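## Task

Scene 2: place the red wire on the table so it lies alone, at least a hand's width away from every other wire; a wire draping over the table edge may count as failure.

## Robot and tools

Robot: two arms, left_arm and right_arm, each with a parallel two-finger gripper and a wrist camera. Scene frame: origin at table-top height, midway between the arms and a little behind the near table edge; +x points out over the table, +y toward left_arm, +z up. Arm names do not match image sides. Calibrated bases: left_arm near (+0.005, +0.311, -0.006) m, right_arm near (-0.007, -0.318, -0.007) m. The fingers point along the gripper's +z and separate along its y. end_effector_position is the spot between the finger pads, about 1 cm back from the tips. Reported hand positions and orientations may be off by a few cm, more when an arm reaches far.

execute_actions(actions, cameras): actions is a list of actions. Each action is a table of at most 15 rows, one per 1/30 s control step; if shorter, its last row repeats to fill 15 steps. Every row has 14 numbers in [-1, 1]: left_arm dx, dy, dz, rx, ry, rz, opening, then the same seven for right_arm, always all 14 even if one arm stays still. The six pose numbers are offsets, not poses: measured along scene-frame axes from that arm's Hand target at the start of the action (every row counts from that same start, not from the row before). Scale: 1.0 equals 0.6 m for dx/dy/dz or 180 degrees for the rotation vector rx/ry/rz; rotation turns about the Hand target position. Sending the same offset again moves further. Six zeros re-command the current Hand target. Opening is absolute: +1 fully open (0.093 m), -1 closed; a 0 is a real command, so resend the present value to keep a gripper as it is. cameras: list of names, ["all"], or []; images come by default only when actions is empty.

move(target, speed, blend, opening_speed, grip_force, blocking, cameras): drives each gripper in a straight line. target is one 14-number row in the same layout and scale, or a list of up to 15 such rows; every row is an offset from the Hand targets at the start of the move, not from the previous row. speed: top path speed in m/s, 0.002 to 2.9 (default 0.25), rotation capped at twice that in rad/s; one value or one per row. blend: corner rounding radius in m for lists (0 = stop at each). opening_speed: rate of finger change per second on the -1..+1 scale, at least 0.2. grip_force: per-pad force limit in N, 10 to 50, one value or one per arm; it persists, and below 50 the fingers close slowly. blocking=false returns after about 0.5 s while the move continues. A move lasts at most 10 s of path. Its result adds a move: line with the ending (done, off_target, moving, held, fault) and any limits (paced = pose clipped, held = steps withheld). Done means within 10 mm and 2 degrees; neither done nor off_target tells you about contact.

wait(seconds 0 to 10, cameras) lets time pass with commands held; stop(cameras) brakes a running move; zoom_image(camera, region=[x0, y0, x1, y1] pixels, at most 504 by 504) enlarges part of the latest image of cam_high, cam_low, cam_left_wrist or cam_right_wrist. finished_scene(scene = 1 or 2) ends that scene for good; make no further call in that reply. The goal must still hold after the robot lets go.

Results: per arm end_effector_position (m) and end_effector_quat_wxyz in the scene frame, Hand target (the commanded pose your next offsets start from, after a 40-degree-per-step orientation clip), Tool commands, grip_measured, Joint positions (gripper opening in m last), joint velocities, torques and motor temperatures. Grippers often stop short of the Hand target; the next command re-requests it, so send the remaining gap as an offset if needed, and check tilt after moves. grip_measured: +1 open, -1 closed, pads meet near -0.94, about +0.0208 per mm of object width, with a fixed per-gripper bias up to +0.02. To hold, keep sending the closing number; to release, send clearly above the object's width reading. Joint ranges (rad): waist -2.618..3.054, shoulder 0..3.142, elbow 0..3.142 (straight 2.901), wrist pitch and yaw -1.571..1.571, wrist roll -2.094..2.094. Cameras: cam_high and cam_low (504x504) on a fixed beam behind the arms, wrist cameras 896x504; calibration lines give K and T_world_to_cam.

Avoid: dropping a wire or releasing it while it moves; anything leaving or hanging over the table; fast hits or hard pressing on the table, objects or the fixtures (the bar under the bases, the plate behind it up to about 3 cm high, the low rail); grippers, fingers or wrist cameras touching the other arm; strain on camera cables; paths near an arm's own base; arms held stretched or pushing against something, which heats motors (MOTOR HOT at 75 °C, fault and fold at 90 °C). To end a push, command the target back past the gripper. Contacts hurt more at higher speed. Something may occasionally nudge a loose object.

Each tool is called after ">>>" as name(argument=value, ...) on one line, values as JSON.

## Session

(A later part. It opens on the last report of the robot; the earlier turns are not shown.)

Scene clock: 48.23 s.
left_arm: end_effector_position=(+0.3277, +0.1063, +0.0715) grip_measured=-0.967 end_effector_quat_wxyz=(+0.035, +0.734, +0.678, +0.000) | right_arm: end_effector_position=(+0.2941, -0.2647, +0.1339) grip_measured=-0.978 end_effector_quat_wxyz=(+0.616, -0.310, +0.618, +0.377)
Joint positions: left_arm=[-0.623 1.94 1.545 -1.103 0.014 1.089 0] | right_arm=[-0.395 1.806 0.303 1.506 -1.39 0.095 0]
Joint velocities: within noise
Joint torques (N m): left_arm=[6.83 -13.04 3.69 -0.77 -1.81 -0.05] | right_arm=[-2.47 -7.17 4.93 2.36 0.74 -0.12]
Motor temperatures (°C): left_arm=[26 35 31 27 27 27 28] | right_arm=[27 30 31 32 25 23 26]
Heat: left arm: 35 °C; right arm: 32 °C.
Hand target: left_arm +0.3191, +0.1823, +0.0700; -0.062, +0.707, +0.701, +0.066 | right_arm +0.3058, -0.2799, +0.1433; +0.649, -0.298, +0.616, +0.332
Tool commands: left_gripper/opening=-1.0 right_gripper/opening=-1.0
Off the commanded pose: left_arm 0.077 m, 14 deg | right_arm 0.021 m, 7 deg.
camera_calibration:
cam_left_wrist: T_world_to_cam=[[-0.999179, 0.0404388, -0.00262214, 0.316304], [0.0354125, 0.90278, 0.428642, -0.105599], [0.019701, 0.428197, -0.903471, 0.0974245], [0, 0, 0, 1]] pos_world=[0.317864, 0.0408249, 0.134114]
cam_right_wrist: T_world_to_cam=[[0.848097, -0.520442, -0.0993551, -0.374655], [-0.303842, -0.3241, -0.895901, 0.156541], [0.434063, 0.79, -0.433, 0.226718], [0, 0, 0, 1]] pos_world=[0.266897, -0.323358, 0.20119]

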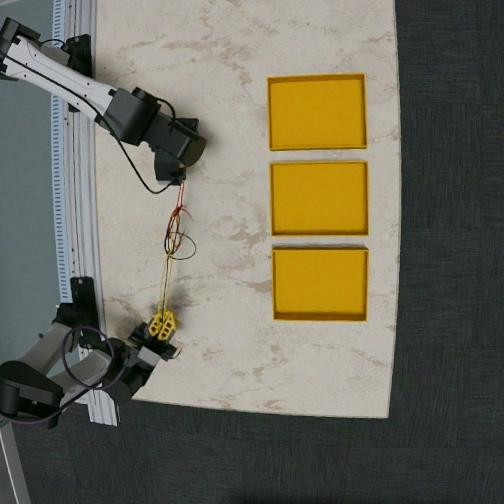

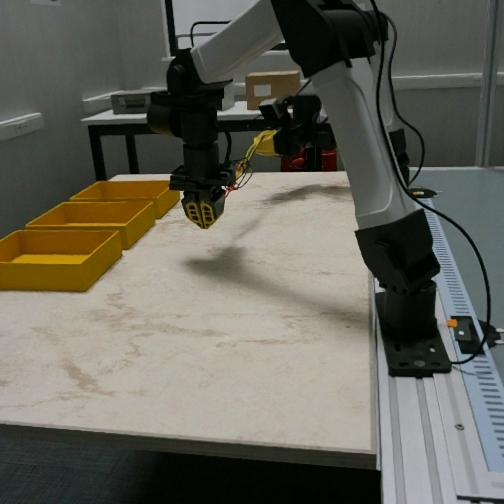

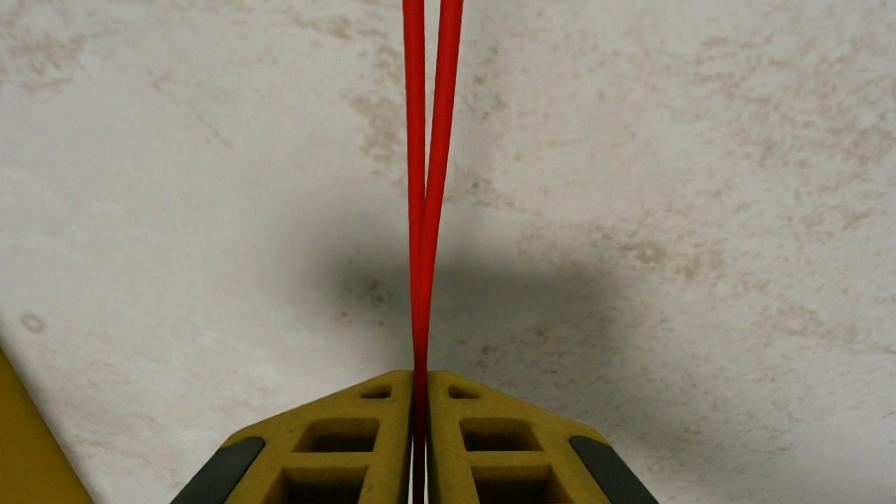

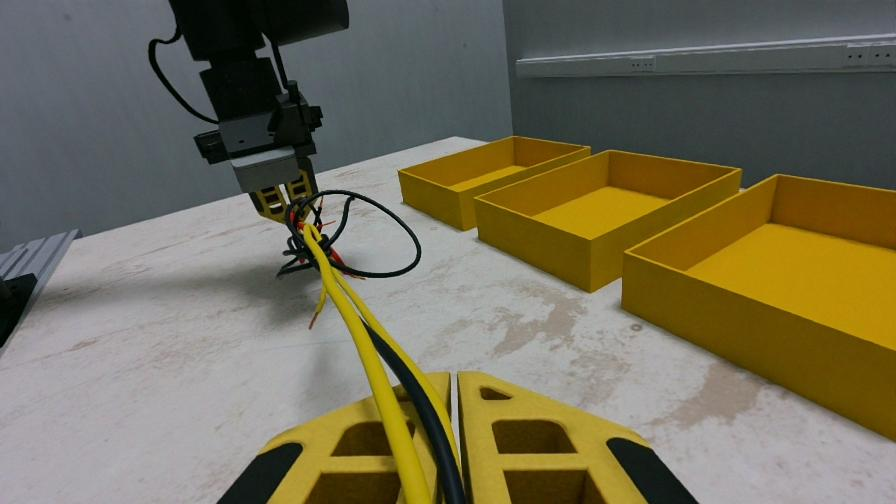

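>>> move(target=[[0.08,0.02,0.05,0,0,0,-1,0,0,0,0,0,0,-1],[-0.05,0.07,0.05,0,0,0,-1,0,0,0,0,0,0,-1],[0.0,0.12,0.1,0,0,0,-1,0,0,0,0,0,0,-1]], speed=0.1, blend=0.02, cameras=["cam_high","cam_low","cam_left_wrist"])

>>> zoom_image(camera="cam_high", region=[110, 120, 250, 340])

Scene clock: 51.33 s.
left_arm: end_effector_position=(+0.3202, +0.1375, +0.1385) grip_measured=-0.967 end_effector_quat_wxyz=(+0.099, +0.752, +0.649, -0.051) | right_arm: end_effector_position=(+0.2853, -0.2543, +0.1331) grip_measured=-0.978 end_effector_quat_wxyz=(+0.604, -0.332, +0.608, +0.395)
Joint positions: left_arm=[-0.487 1.77 1.574 -1.232 0.172 1.282 0] | right_arm=[-0.375 1.806 0.299 1.505 -1.435 0.089 0]
Joint torques (N m): left_arm=[11.06 -10.14 6.84 -1.11 -3.25 -0.04] | right_arm=[-4.4 -7.83 4.94 2.24 1.19 -0.08]
Heat: left arm: 35 °C; right arm: 32 °C.
Hand target: left_arm +0.3191, +0.2542, +0.1299; -0.062, +0.707, +0.701, +0.066 | right_arm +0.3058, -0.2799, +0.1433; +0.649, -0.298, +0.616, +0.331
Off the commanded pose: left_arm 0.117 m, 24 deg | right_arm 0.034 m, 10 deg.
move: off_target (left_arm, right_arm)
camera_calibration:
cam_left_wrist: T_world_to_cam=[[-0.993575, 0.109717, -0.0277639, 0.299919], [0.0977222, 0.955439, 0.278544, -0.168628], [0.0570877, 0.274041, -0.960022, 0.161801], [0, 0, 0, 1]] pos_world=[0.305234, 0.0838672, 0.21063]
Images, in order (width x height): cam_high 504x504, cam_low 504x504, cam_left_wrist 896x504.

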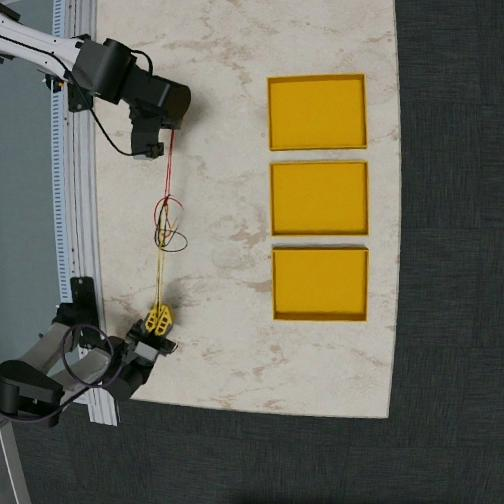

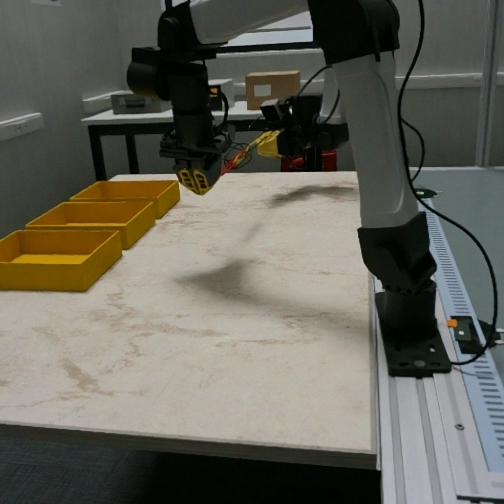

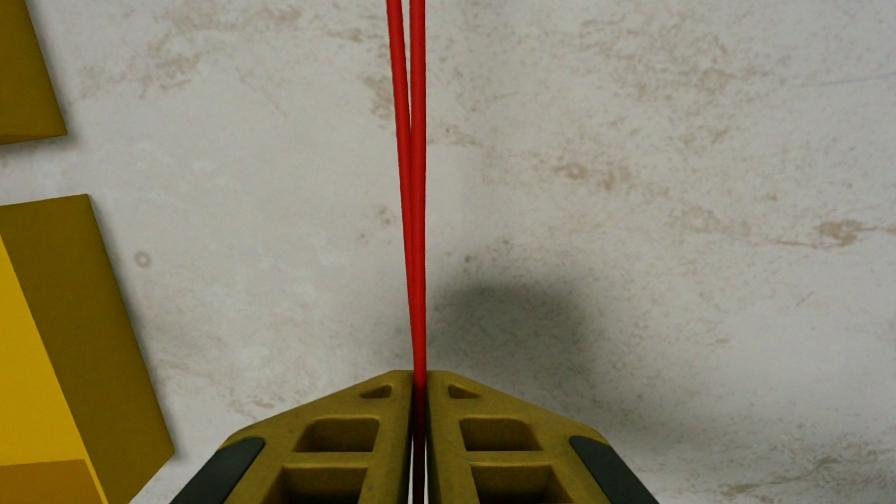

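Scaled by 2.291 from the camera's 504x504 image, which has a finer 720x720 frame.

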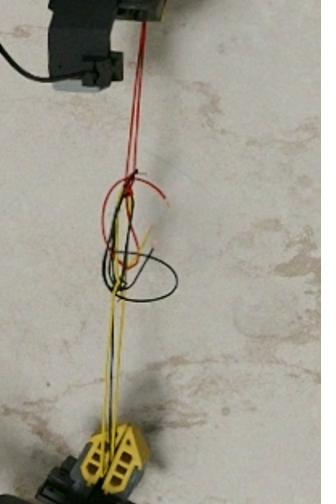

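>>> move(target=[0,-0.34,-0.03,0,0,0,-1,0,0,0,0,0,0,-1], speed=0.2, cameras=["all"])

>>> zoom_image(camera="cam_high", region=[130, 170, 220, 310])

>>> zoom_image(camera="cam_left_wrist", region=[250, 0, 650, 300])

>>> zoom_image(camera="cam_right_wrist", region=[200, 150, 500, 400])

Scene clock: 53.23 s.
left_arm: end_effector_position=(+0.3146, +0.0501, +0.1119) grip_measured=-0.967 end_effector_quat_wxyz=(-0.054, +0.711, +0.699, +0.058) | right_arm: end_effector_position=(+0.3026, -0.2762, +0.1333) grip_measured=-0.978 end_effector_quat_wxyz=(+0.631, -0.285, +0.630, +0.351)
Joint positions: left_arm=[-0.816 2.215 2.112 -1.568 -0.126 0.827 0] | right_arm=[-0.415 1.806 0.299 1.509 -1.329 0.089 0]
Joint torques (N m): left_arm=[0.21 -10.91 8.5 0 -0.17 -0.22] | right_arm=[-0.68 -6.42 5.48 2.52 0.08 0.02]
Heat: left arm: 35 °C; right arm: 32 °C.
Hand target: left_arm +0.3191, +0.0503, +0.1118; -0.062, +0.707, +0.701, +0.066 | right_arm +0.3058, -0.2799, +0.1433; +0.649, -0.298, +0.616, +0.331
Off the commanded pose: left_arm 0.005 m, 1 deg | right_arm 0.011 m, 4 deg.
joint sent to its limit (left arm) — joint 4 (wrist pitch), lower limit. The joint targets still meet the commanded pose.
move: off_target (right_arm)
camera_calibration:
cam_left_wrist: T_world_to_cam=[[-0.998934, -0.0282824, 0.0364743, 0.30459], [-0.000385468, 0.795344, 0.606158, -0.0749561], [-0.0461532, 0.605498, -0.794508, 0.157871], [0, 0, 0, 1]] pos_world=[0.311522, -0.0273598, 0.159755]
cam_right_wrist: T_world_to_cam=[[0.803565, -0.587122, -0.0978313, -0.393008], [-0.327679, -0.299148, -0.896179, 0.168983], [0.496901, 0.752195, -0.432773, 0.202417], [0, 0, 0, 1]] pos_world=[0.270599, -0.33245, 0.200591]

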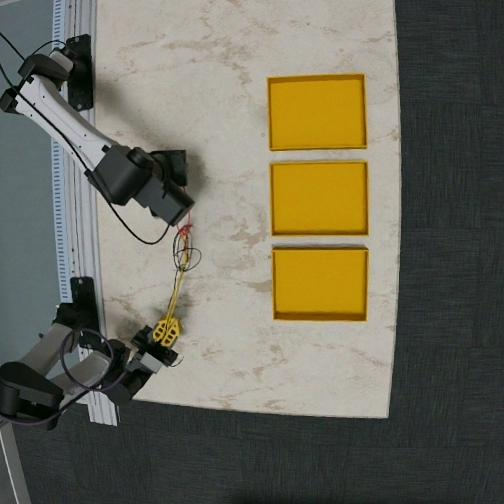

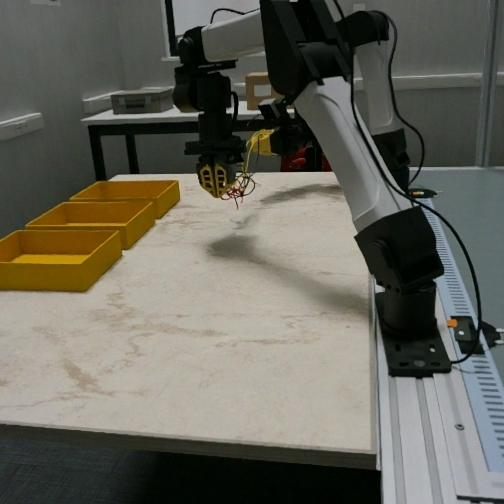

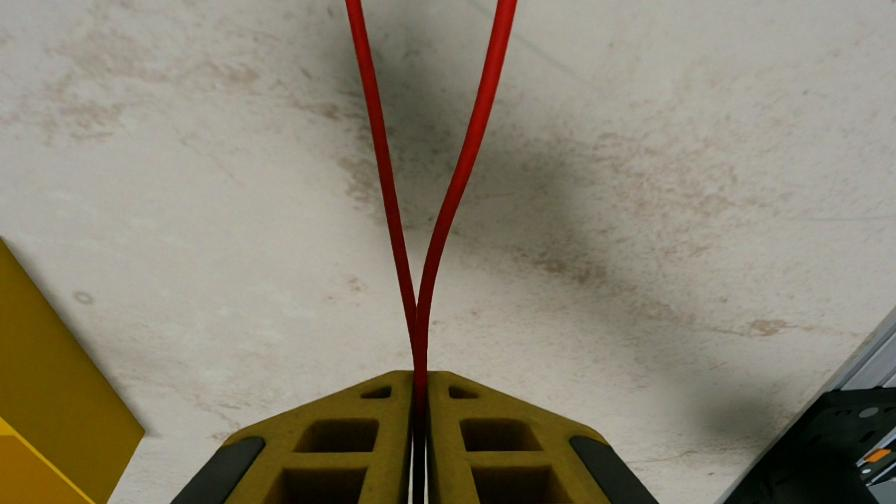

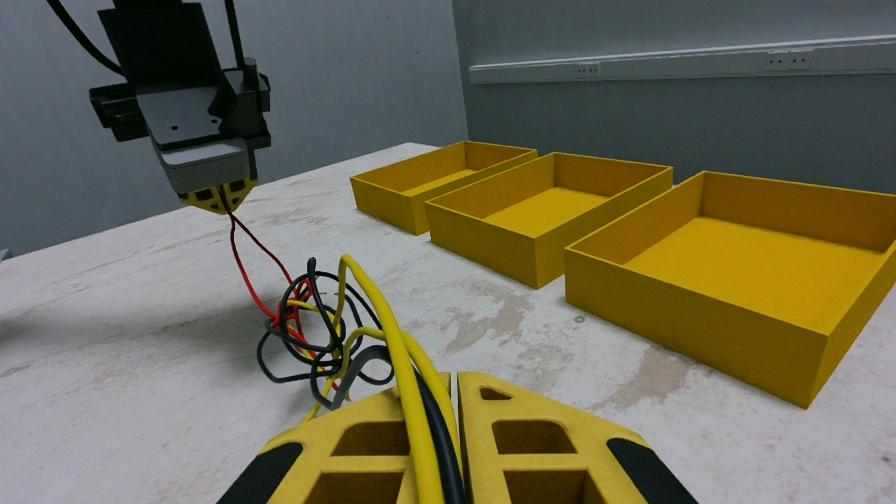

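Scaled by 3.600 from the camera's 504x504 image, which has a finer 720x720 frame.

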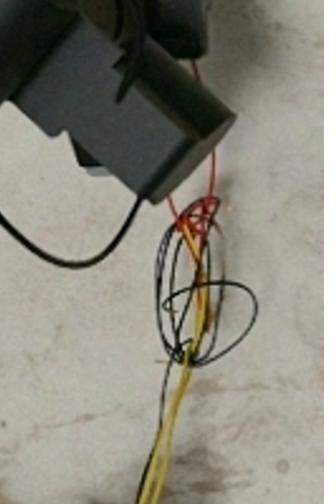

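Scaled by 1.260 from the camera's 896x504 image, which has a finer 1280x720 frame.

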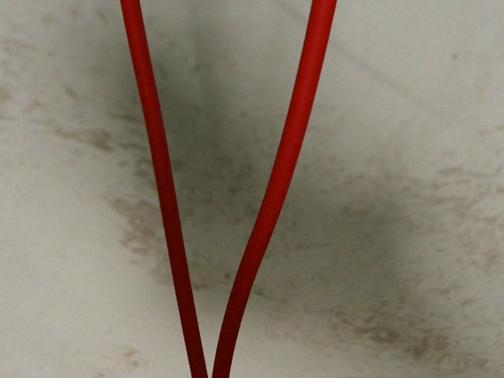

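Scaled by 1.680 from the camera's 896x504 image, which has a finer 1280x720 frame.

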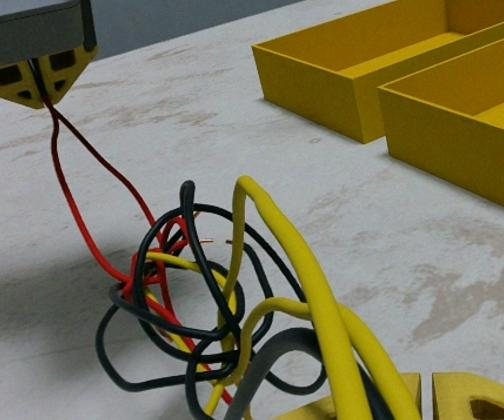

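>>> move(target=[[0,0.3,0.03,0,0,0,-1,0,0,0,0,0,0,-1],[0.06,0.08,0.03,0,0,0,-1,0,0,0,0,0,0,-1],[0.05,0.36,0.08,0,0,0,-1,0,0,0,0,0,0,-1]], speed=0.15, blend=0.01, cameras=["cam_high","cam_low","cam_left_wrist"])

>>> zoom_image(camera="cam_high", region=[110, 120, 250, 340])

Scene clock: 57.43 s.
left_arm: end_effector_position=(+0.3477, +0.1538, +0.1551) grip_measured=-0.967 end_effector_quat_wxyz=(+0.052, +0.749, +0.658, -0.057) | right_arm: end_effector_position=(+0.2883, -0.2557, +0.1335) grip_measured=-0.978 end_effector_quat_wxyz=(+0.609, -0.326, +0.610, +0.388)
Joint positions: left_arm=[-0.429 1.945 1.881 -1.461 0.147 1.331 0] | right_arm=[-0.374 1.806 0.299 1.509 -1.414 0.089 0]
Joint torques (N m): left_arm=[11.28 -15.19 4.71 -0.66 -3.12 -0.03] | right_arm=[-4.3 -7.53 5.05 2.25 0.98 -0.08]
Heat: left arm: 36 °C; right arm: 32 °C.
Hand target: left_arm +0.3491, +0.2662, +0.1599; -0.062, +0.708, +0.701, +0.066 | right_arm +0.3058, -0.2799, +0.1433; +0.649, -0.298, +0.616, +0.331
Off the commanded pose: left_arm 0.113 m, 20 deg | right_arm 0.031 m, 9 deg.
move: off_target (left_arm, right_arm)
camera_calibration:
cam_left_wrist: T_world_to_cam=[[-0.993993, 0.0973205, 0.0500651, 0.315844], [0.108438, 0.937624, 0.330306, -0.200565], [-0.0147968, 0.333751, -0.942545, 0.184798], [0, 0, 0, 1]] pos_world=[0.338431, 0.0956399, 0.224615]
Images, in order (width x height): cam_high 504x504, cam_low 504x504, cam_left_wrist 896x504.

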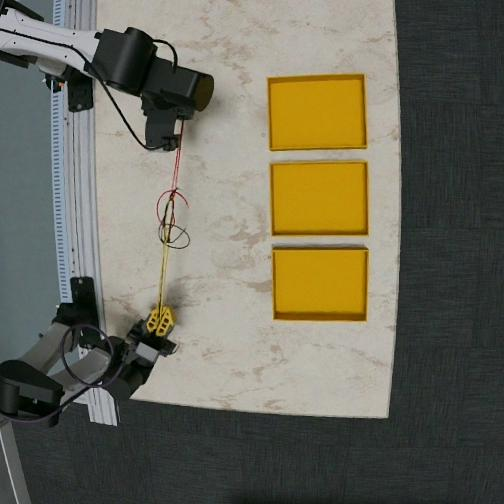

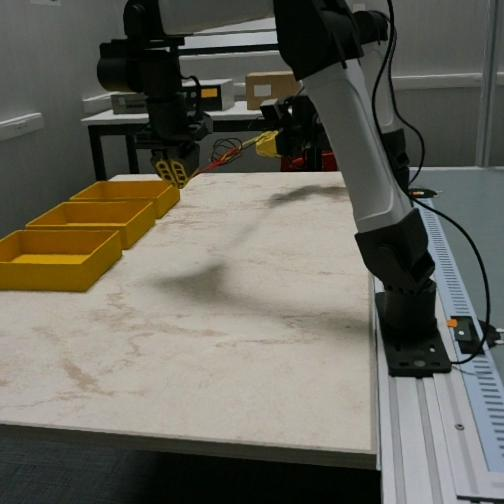

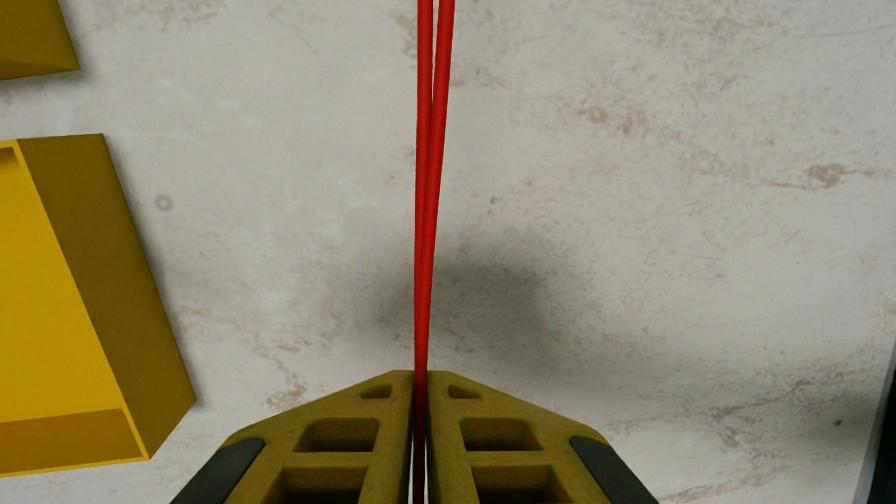

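Scaled by 2.291 from the camera's 504x504 image, which has a finer 720x720 frame.

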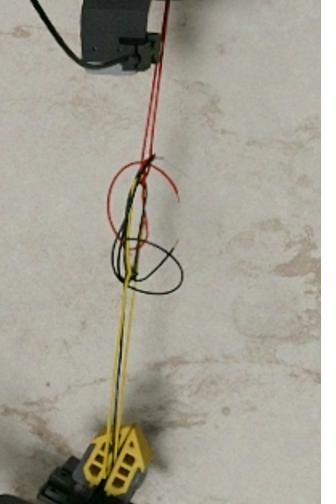

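>>> zoom_image(camera="cam_high", region=[145, 180, 200, 255])

>>> zoom_image(camera="cam_low", region=[180, 120, 270, 190])

>>> execute_actions(actions=[], cameras=["cam_right_wrist"])

>>> zoom_image(camera="cam_right_wrist", region=[200, 100, 500, 400])

Scaled by 6.720 from the camera's 504x504 image, which has a finer 720x720 frame.

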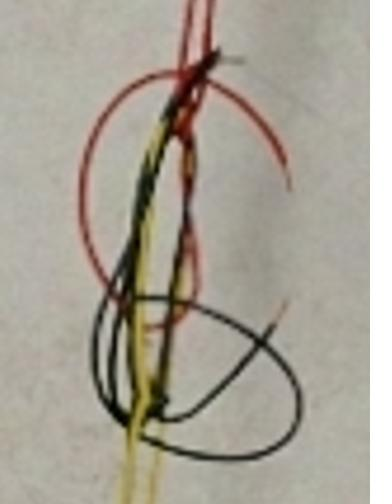

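Scaled by 5.600 from the camera's 504x504 image, which has a finer 720x720 frame.

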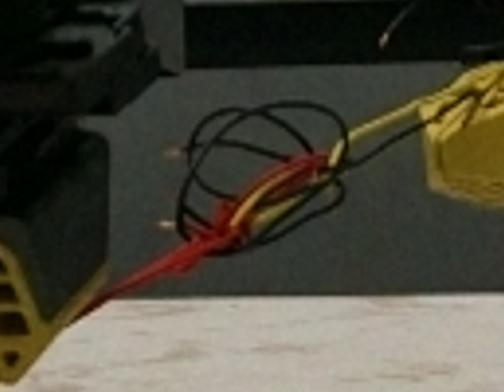

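Scene clock: 70.87 s.
left_arm: end_effector_position=(+0.3477, +0.1538, +0.1551) grip_measured=-0.967 end_effector_quat_wxyz=(+0.052, +0.749, +0.658, -0.057) | right_arm: end_effector_position=(+0.2883, -0.2557, +0.1335) grip_measured=-0.978 end_effector_quat_wxyz=(+0.609, -0.326, +0.610, +0.388)
Joint positions: left_arm=[-0.429 1.945 1.881 -1.461 0.147 1.331 0] | right_arm=[-0.374 1.806 0.299 1.509 -1.414 0.089 0]
Joint velocities: within noise
Joint torques (N m): left_arm=[11.25 -15.15 4.72 -0.65 -3.12 -0.04] | right_arm=[-4.27 -7.51 5.07 2.24 0.96 -0.07]
Motor temperatures (°C): left_arm=[29 39 30 26 33 27 28] | right_arm=[27 31 31 33 26 23 27]
Heat: left arm: 39 °C; right arm: 33 °C.
Hand target: left_arm +0.3491, +0.2662, +0.1599; -0.062, +0.707, +0.701, +0.066 | right_arm +0.3058, -0.2799, +0.1433; +0.649, -0.298, +0.616, +0.331
Tool commands: left_gripper/opening=-1.0 right_gripper/opening=-1.0
Off the commanded pose: left_arm 0.113 m, 20 deg | right_arm 0.031 m, 9 deg.
camera_calibration:
cam_right_wrist: T_world_to_cam=[[0.871252, -0.482052, -0.0924489, -0.362887], [-0.283804, -0.341072, -0.896173, 0.147273], [0.40047, 0.807029, -0.433968, 0.236117], [0, 0, 0, 1]] pos_world=[0.263405, -0.315253, 0.200901]
Images, in order (width x height): cam_right_wrist 896x504.

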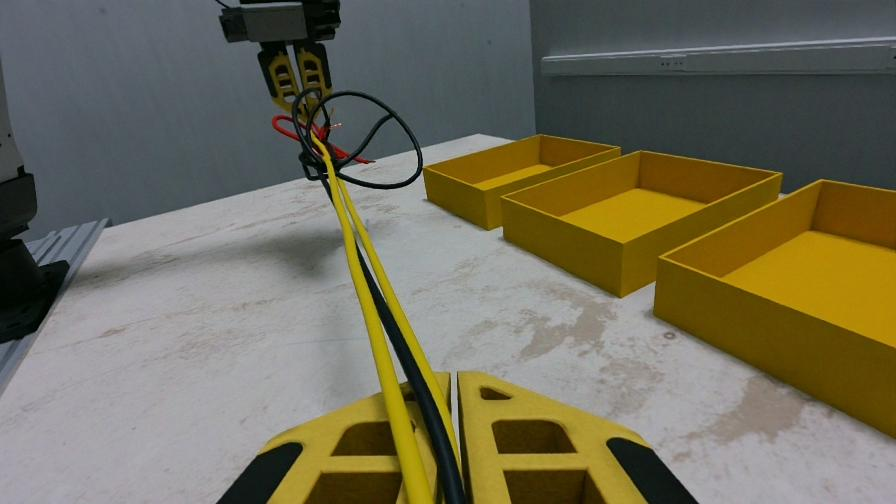

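Scaled by 1.680 from the camera's 896x504 image, which has a finer 1280x720 frame.

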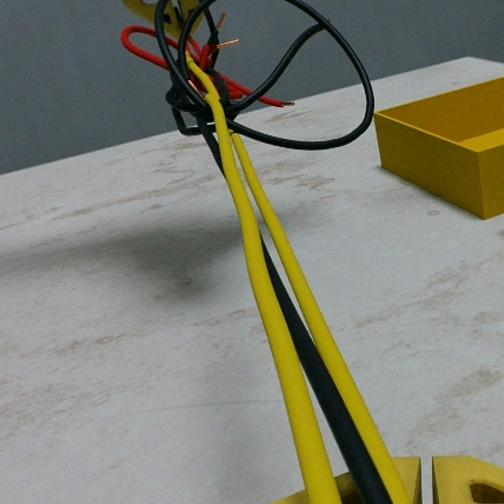

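>>> move(target=[[-0.05,-0.30,-0.12,0,0,0,-1,0,0,-0.06,0,0,0,-1],[-0.05,-0.30,-0.21,0,0,0,-1,0,0,-0.06,0,0,0,-1],[-0.05,-0.30,-0.21,0,0,0,-0.3,0,0,-0.06,0,0,0,-1],[-0.05,-0.3,0.0,0,0,0,-0.3,0,0,-0.06,0,0,0,-1],[-0.05,0.05,0.05,0,0,0,-0.3,0,0,-0.06,0,0,0,-1]], speed=0.25, blend=[0.02,0,0,0.03,0], cameras=["all"])

>>> zoom_image(camera="cam_high", region=[140, 170, 240, 320])

>>> zoom_image(camera="cam_low", region=[200, 150, 290, 240])

Scene clock: 75.73 s.
left_arm: end_effector_position=(+0.3263, +0.2945, +0.1821) grip_measured=-0.303 end_effector_quat_wxyz=(-0.057, +0.705, +0.704, +0.065) | right_arm: end_effector_position=(+0.3027, -0.2765, +0.1028) grip_measured=-0.978 end_effector_quat_wxyz=(+0.621, -0.288, +0.640, +0.350)
Joint positions: left_arm=[-0.206 1.785 1.778 -1.572 -0.174 1.427 0.031] | right_arm=[-0.422 1.929 0.299 1.511 -1.338 -0.02 0]
Joint torques (N m): left_arm=[-0.17 -12.11 5.26 0.17 -0.1 -0.04] | right_arm=[-0.76 -4.1 4.29 2.89 -0.03 -0.15]
Heat: left arm: 39 °C; right arm: 33 °C.
Hand target: left_arm +0.3191, +0.2962, +0.1898; -0.062, +0.708, +0.701, +0.066 | right_arm +0.3058, -0.2799, +0.1074; +0.649, -0.298, +0.616, +0.331
Off the commanded pose: left_arm 0.011 m, 1 deg | right_arm 0.006 m, 5 deg.
joint sent to its limit (left arm) — joint 4 (wrist pitch), lower limit. The joint targets still meet the commanded pose.
joint sent to its limit (right arm) — joint 4 (wrist pitch), upper limit. The joint targets still meet the commanded pose.
move: off_target (left_arm, right_arm)
camera_calibration:
cam_left_wrist: T_world_to_cam=[[-0.998577, -0.0441216, 0.0299572, 0.326337], [-0.0162835, 0.787151, 0.616546, -0.306227], [-0.0507839, 0.61518, -0.786749, 0.0634595], [0, 0, 0, 1]] pos_world=[0.324108, 0.216407, 0.228954]
cam_right_wrist: T_world_to_cam=[[0.803523, -0.585683, -0.106422, -0.394937], [-0.347159, -0.315832, -0.883024, 0.141515], [0.483561, 0.746476, -0.457103, 0.194282], [0, 0, 0, 1]] pos_world=[0.272523, -0.33164, 0.171738]

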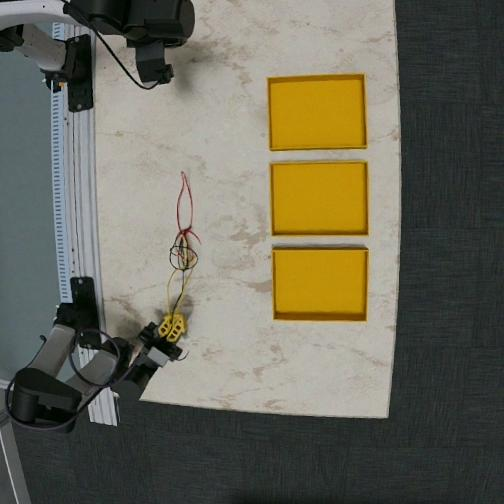

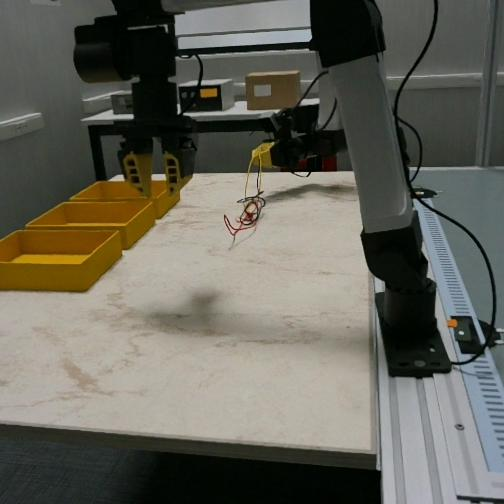

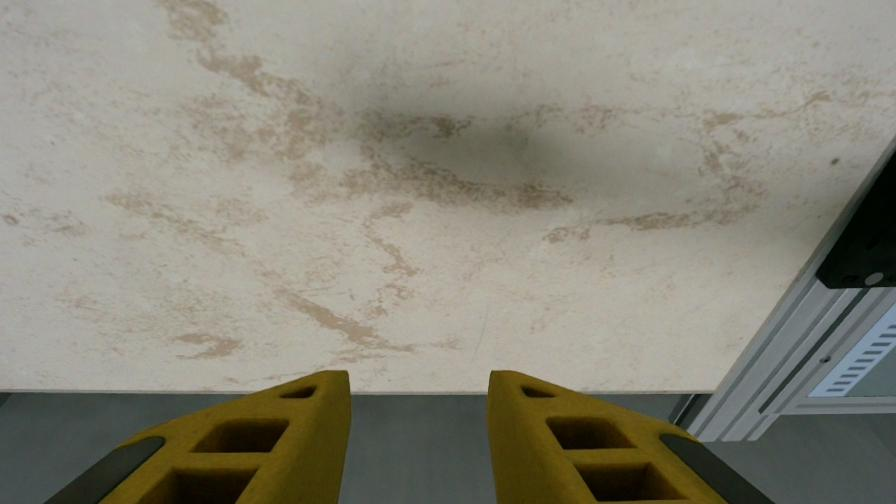

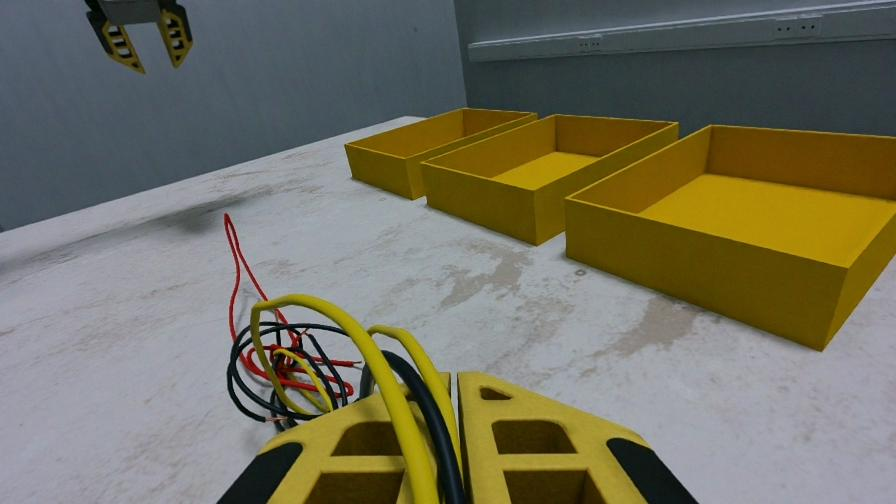

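Scaled by 3.360 from the camera's 504x504 image, which has a finer 720x720 frame.

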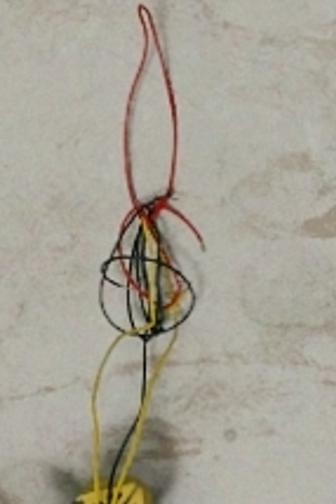

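Scaled by 5.600 from the camera's 504x504 image, which has a finer 720x720 frame.

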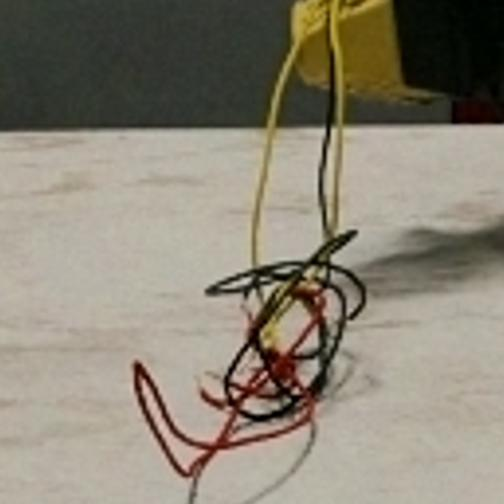

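>>> move(target=[-0.01,-0.64,0.08,0,0,0,-0.3,0,0,0,0,0,0,-1], speed=0.4, cameras=["cam_left_wrist","cam_high"])

>>> zoom_image(camera="cam_left_wrist", region=[300, 0, 600, 250])

Scene clock: 77.77 s.
left_arm: end_effector_position=(+0.3114, -0.0854, +0.2407) grip_measured=-0.303 end_effector_quat_wxyz=(+0.227, +0.708, +0.667, +0.050) | right_arm: end_effector_position=(+0.3027, -0.2765, +0.1028) grip_measured=-0.978 end_effector_quat_wxyz=(+0.621, -0.288, +0.640, +0.350)
Joint positions: left_arm=[-1.035 2.329 2.774 -1.572 -0.172 0.699 0.031] | right_arm=[-0.422 1.929 0.299 1.511 -1.338 -0.02 0]
Joint torques (N m): left_arm=[0.66 -11.28 7.94 1.04 0.15 -0.22] | right_arm=[-0.75 -4.14 4.31 2.88 -0.03 -0.13]
Heat: left arm: 39 °C; right arm: 33 °C.
Hand target: left_arm +0.3133, -0.0877, +0.2379; -0.062, +0.707, +0.701, +0.066 | right_arm +0.3058, -0.2799, +0.1074; +0.649, -0.298, +0.616, +0.331
Off the commanded pose: left_arm 0.004 m, 33 deg | right_arm 0.007 m, 5 deg.
joint sent to its limit (left arm) — joint 4 (wrist pitch), lower limit. The joint targets are off in orientation, not in position.
joint sent to its limit (right arm) — joint 4 (wrist pitch), upper limit. The joint targets still meet the commanded pose.
move: off_target (left_arm, right_arm)
camera_calibration:
cam_left_wrist: T_world_to_cam=[[-0.941716, -0.0167537, -0.335992, 0.365635], [-0.0935088, 0.972436, 0.213597, 0.0933645], [0.323153, 0.232566, -0.917325, 0.224813], [0, 0, 0, 1]] pos_world=[0.280405, -0.136949, 0.309135]
Images, in order (width x height): cam_high 504x504, cam_left_wrist 896x504.

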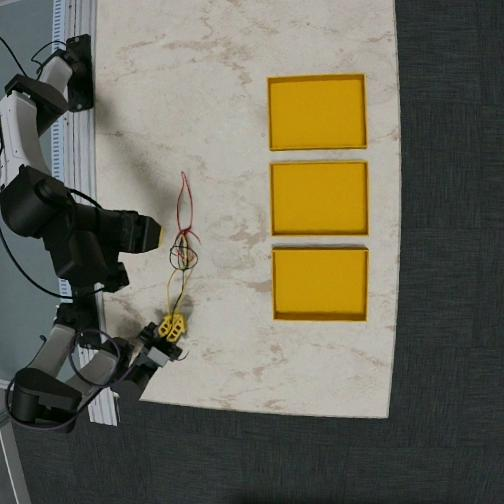

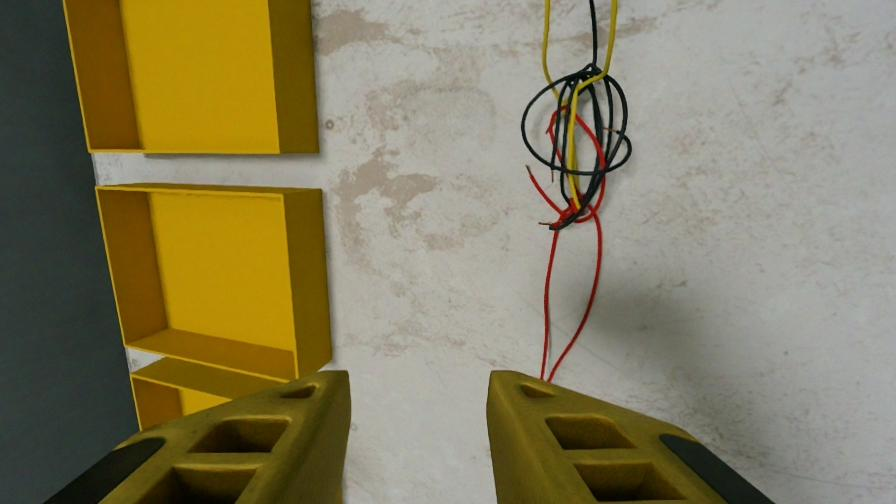

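Scaled by 1.680 from the camera's 896x504 image, which has a finer 1280x720 frame.

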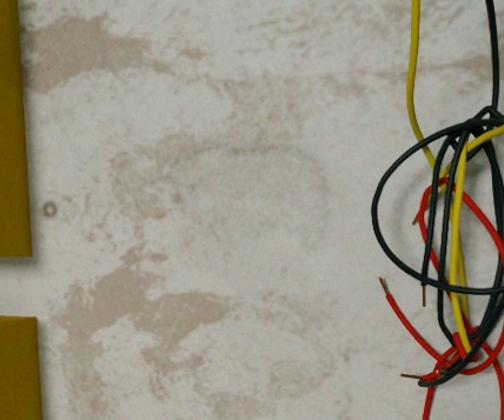

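>>> zoom_image(camera="cam_left_wrist", region=[500, 50, 660, 250])

Scaled by 2.520 from the camera's 896x504 image, which has a finer 1280x720 frame.

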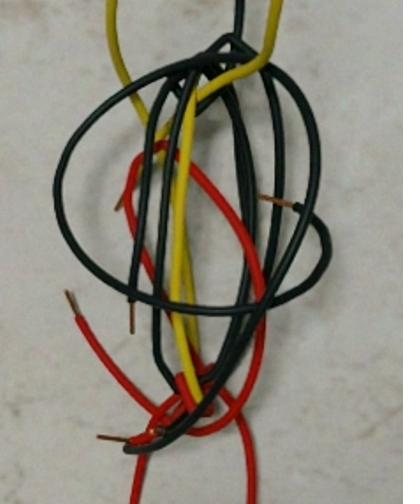

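>>> move(target=[-0.047,0.005,-0.22,0,0,0,-0.3,0,0,0,0,0,0,-1], speed=0.25, cameras=["cam_left_wrist","cam_high","cam_right_wrist"])

>>> zoom_image(camera="cam_left_wrist", region=[300, 50, 620, 370])

Scene clock: 80.10 s.
left_arm: end_effector_position=(+0.2921, -0.0827, +0.1174) grip_measured=-0.303 end_effector_quat_wxyz=(+0.060, +0.711, +0.698, +0.055) | right_arm: end_effector_position=(+0.3027, -0.2765, +0.1028) grip_measured=-0.978 end_effector_quat_wxyz=(+0.621, -0.288, +0.640, +0.350)
Joint positions: left_arm=[-1.051 2.461 2.563 -1.573 -0.136 0.608 0.031] | right_arm=[-0.422 1.929 0.299 1.511 -1.338 -0.02 0]
Joint torques (N m): left_arm=[-0.83 -12.72 5.79 0.43 0.18 -0.17] | right_arm=[-0.75 -4.1 4.33 2.88 -0.05 -0.15]
Heat: left arm: 39 °C; right arm: 34 °C.
Hand target: left_arm +0.2849, -0.0847, +0.1058; -0.062, +0.708, +0.701, +0.066 | right_arm +0.3058, -0.2799, +0.1074; +0.649, -0.298, +0.616, +0.331
Off the commanded pose: left_arm 0.014 m, 14 deg | right_arm 0.007 m, 5 deg.
joint sent to its limit (left arm) — joint 4 (wrist pitch), lower limit. The joint targets are off in orientation, not in position.
joint sent to its limit (right arm) — joint 4 (wrist pitch), upper limit. The joint targets still meet the commanded pose.
move: off_target (left_arm, right_arm)
camera_calibration:
cam_left_wrist: T_world_to_cam=[[-0.99329, -0.0203962, -0.113836, 0.294811], [-0.0708273, 0.885416, 0.459372, 0.0725801], [0.0914225, 0.464352, -0.880919, 0.199937], [0, 0, 0, 1]] pos_world=[0.279695, -0.151092, 0.176347]
cam_right_wrist: T_world_to_cam=[[0.803523, -0.585683, -0.106422, -0.394937], [-0.347159, -0.315832, -0.883024, 0.141515], [0.483561, 0.746476, -0.457103, 0.194282], [0, 0, 0, 1]] pos_world=[0.272523, -0.33164, 0.171738]
Images, in order (width x height): cam_high 504x504, cam_left_wrist 896x504, cam_right_wrist 896x504.

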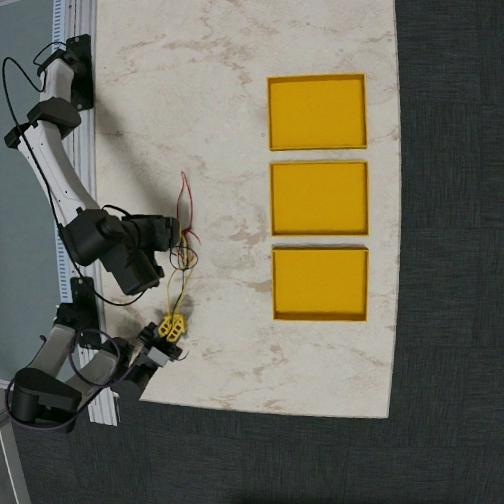

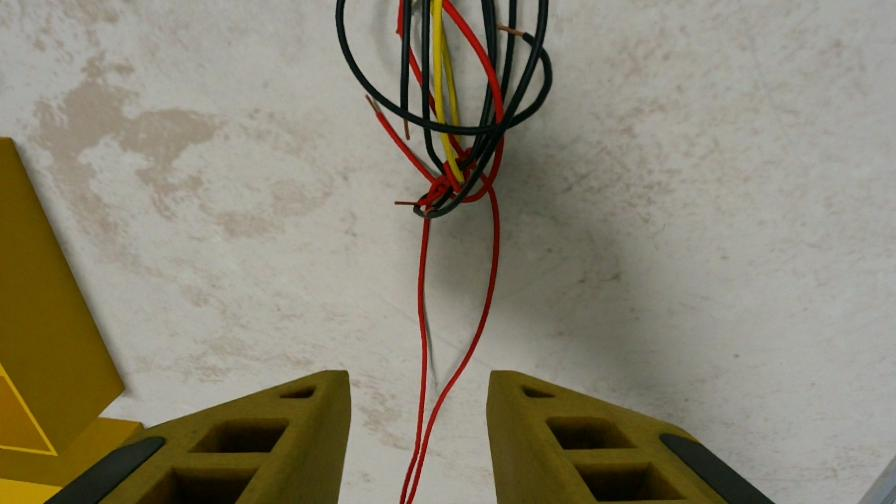

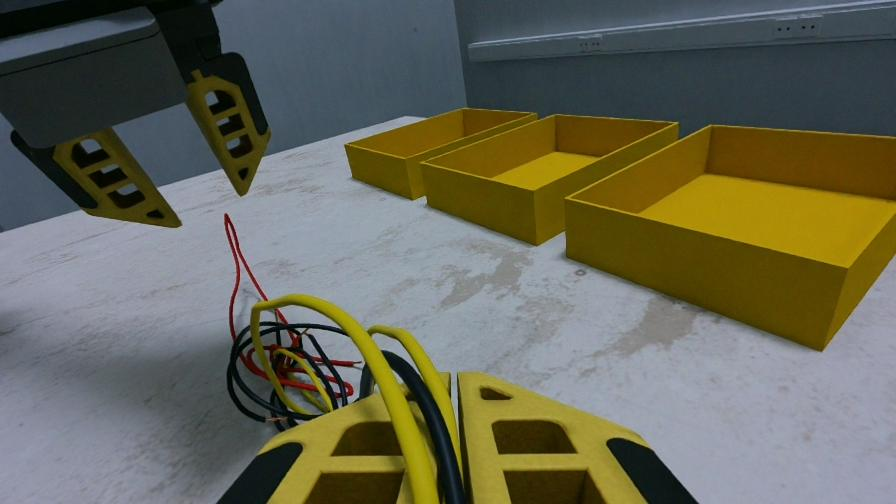

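Scaled by 1.575 from the camera's 896x504 image, which has a finer 1280x720 frame.

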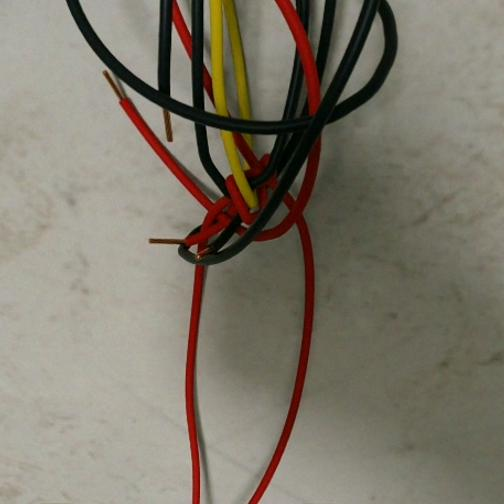

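>>> zoom_image(camera="cam_left_wrist", region=[360, 110, 530, 240])

Scaled by 2.965 from the camera's 896x504 image, which has a finer 1280x720 frame.

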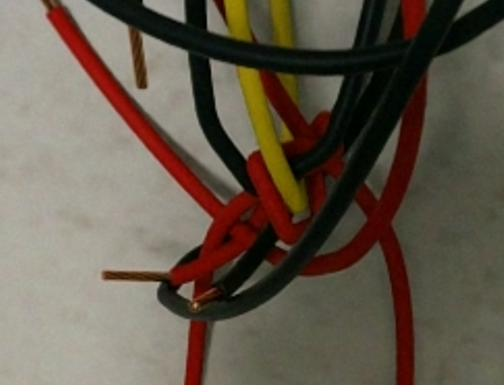

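>>> move(target=[-0.007,0.062,-0.09,0,0,0,-0.45,0,0,0,0,0,0,-1], speed=0.2, cameras=["cam_left_wrist"])

Scene clock: 81.57 s.
left_arm: end_effector_position=(+0.2842, -0.0504, +0.0628) grip_measured=-0.447 end_effector_quat_wxyz=(-0.039, +0.707, +0.703, +0.070) | right_arm: end_effector_position=(+0.3027, -0.2765, +0.1028) grip_measured=-0.978 end_effector_quat_wxyz=(+0.621, -0.288, +0.640, +0.350)
Joint positions: left_arm=[-1.024 2.493 2.398 -1.574 -0.13 0.608 0.024] | right_arm=[-0.422 1.929 0.299 1.511 -1.338 -0.02 0]
Joint torques (N m): left_arm=[0.38 -12.85 5.49 0.06 0.17 -0.08] | right_arm=[-0.77 -4.1 4.31 2.89 -0.04 -0.14]
Heat: left arm: 39 °C; right arm: 34 °C.
Hand target: left_arm +0.2808, -0.0475, +0.0518; -0.062, +0.707, +0.701, +0.066 | right_arm +0.3058, -0.2799, +0.1074; +0.649, -0.298, +0.616, +0.331
Off the commanded pose: left_arm 0.012 m, 3 deg | right_arm 0.007 m, 5 deg.
joint sent to its limit (left arm) — joint 4 (wrist pitch), lower limit. The joint targets still meet the commanded pose.
joint sent to its limit (right arm) — joint 4 (wrist pitch), upper limit. The joint targets still meet the commanded pose.
move: off_target (left_arm, right_arm)
camera_calibration:
cam_left_wrist: T_world_to_cam=[[-0.999304, -0.0372008, -0.00279762, 0.275269], [-0.0314263, 0.799028, 0.600471, 0.0440908], [-0.0201026, 0.600141, -0.799641, 0.170933], [0, 0, 0, 1]] pos_world=[0.279899, -0.127573, 0.11098]
Images, in order (width x height): cam_left_wrist 896x504.

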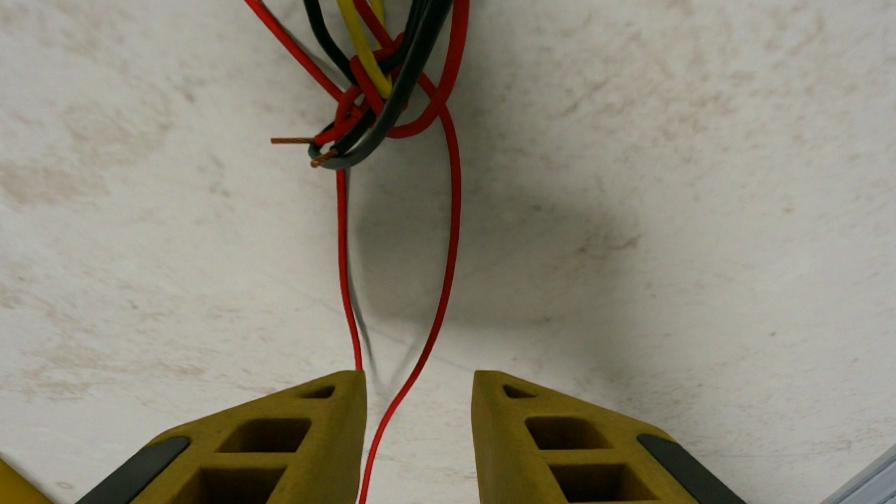

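>>> zoom_image(camera="cam_left_wrist", region=[290, 0, 490, 180])

Scaled by 2.520 from the camera's 896x504 image, which has a finer 1280x720 frame.

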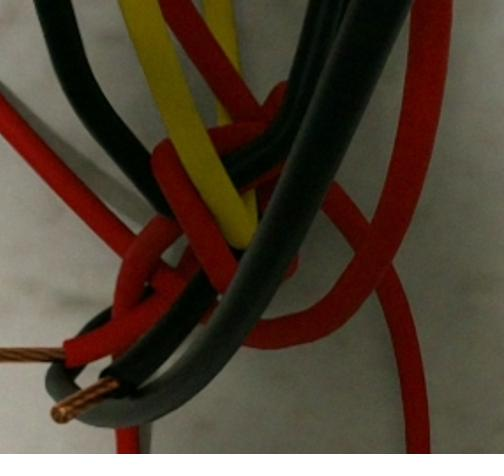

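>>> move(target=[[-0.013,0,-0.074,0,0,0,-0.45,0,0,0,0,0,0,-1],[-0.013,0,-0.074,0,0,0,-1,0,0,0,0,0,0,-1]], speed=0.12, cameras=["cam_left_wrist","cam_low"])

Scene clock: 86.90 s.
left_arm: end_effector_position=(+0.2767, -0.0410, +0.0136) grip_measured=-0.968 end_effector_quat_wxyz=(-0.068, +0.706, +0.701, +0.074) | right_arm: end_effector_position=(+0.3027, -0.2765, +0.1028) grip_measured=-0.978 end_effector_quat_wxyz=(+0.621, -0.288, +0.640, +0.350)
Joint positions: left_arm=[-1.024 2.493 2.195 -1.43 -0.127 0.606 0] | right_arm=[-0.422 1.929 0.299 1.511 -1.338 -0.02 0]
Joint torques (N m): left_arm=[-0.91 -14.56 4.92 0.31 0.17 -0.16] | right_arm=[-0.76 -4.07 4.29 2.88 -0.03 -0.13]
Heat: left arm: 40 °C; right arm: 35 °C.
Hand target: left_arm +0.2730, -0.0474, +0.0074; -0.062, +0.707, +0.701, +0.066 | right_arm +0.3058, -0.2799, +0.1074; +0.649, -0.298, +0.616, +0.331
Off the commanded pose: left_arm 0.010 m, 1 deg | right_arm 0.007 m, 5 deg.
joint sent to its limit (right arm) — joint 4 (wrist pitch), upper limit. The joint targets still meet the commanded pose.
move: off_target (right_arm)
camera_calibration:
cam_left_wrist: T_world_to_cam=[[-0.998741, -0.0392968, 0.0311695, 0.267324], [-0.0103819, 0.769937, 0.638035, 0.058425], [-0.0490713, 0.636909, -0.769376, 0.134898], [0, 0, 0, 1]] pos_world=[0.274214, -0.120396, 0.0581774]
Images, in order (width x height): cam_low 504x504, cam_left_wrist 896x504.

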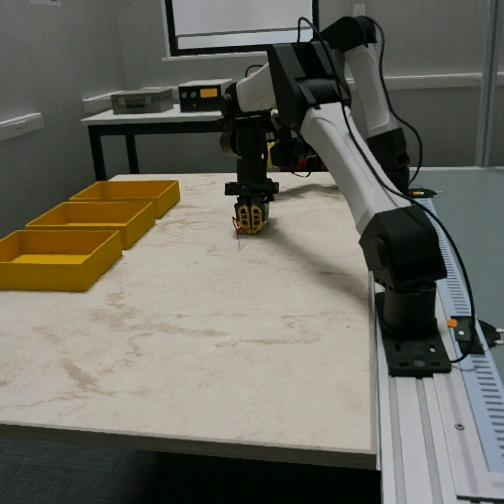

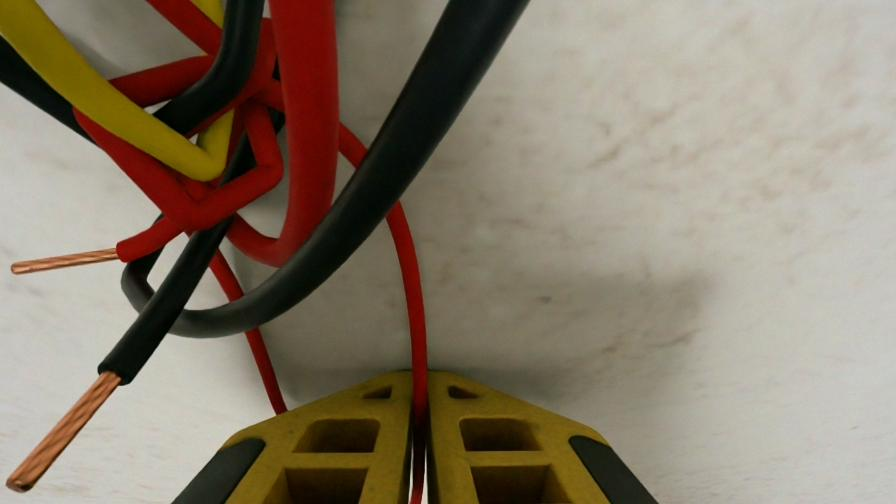

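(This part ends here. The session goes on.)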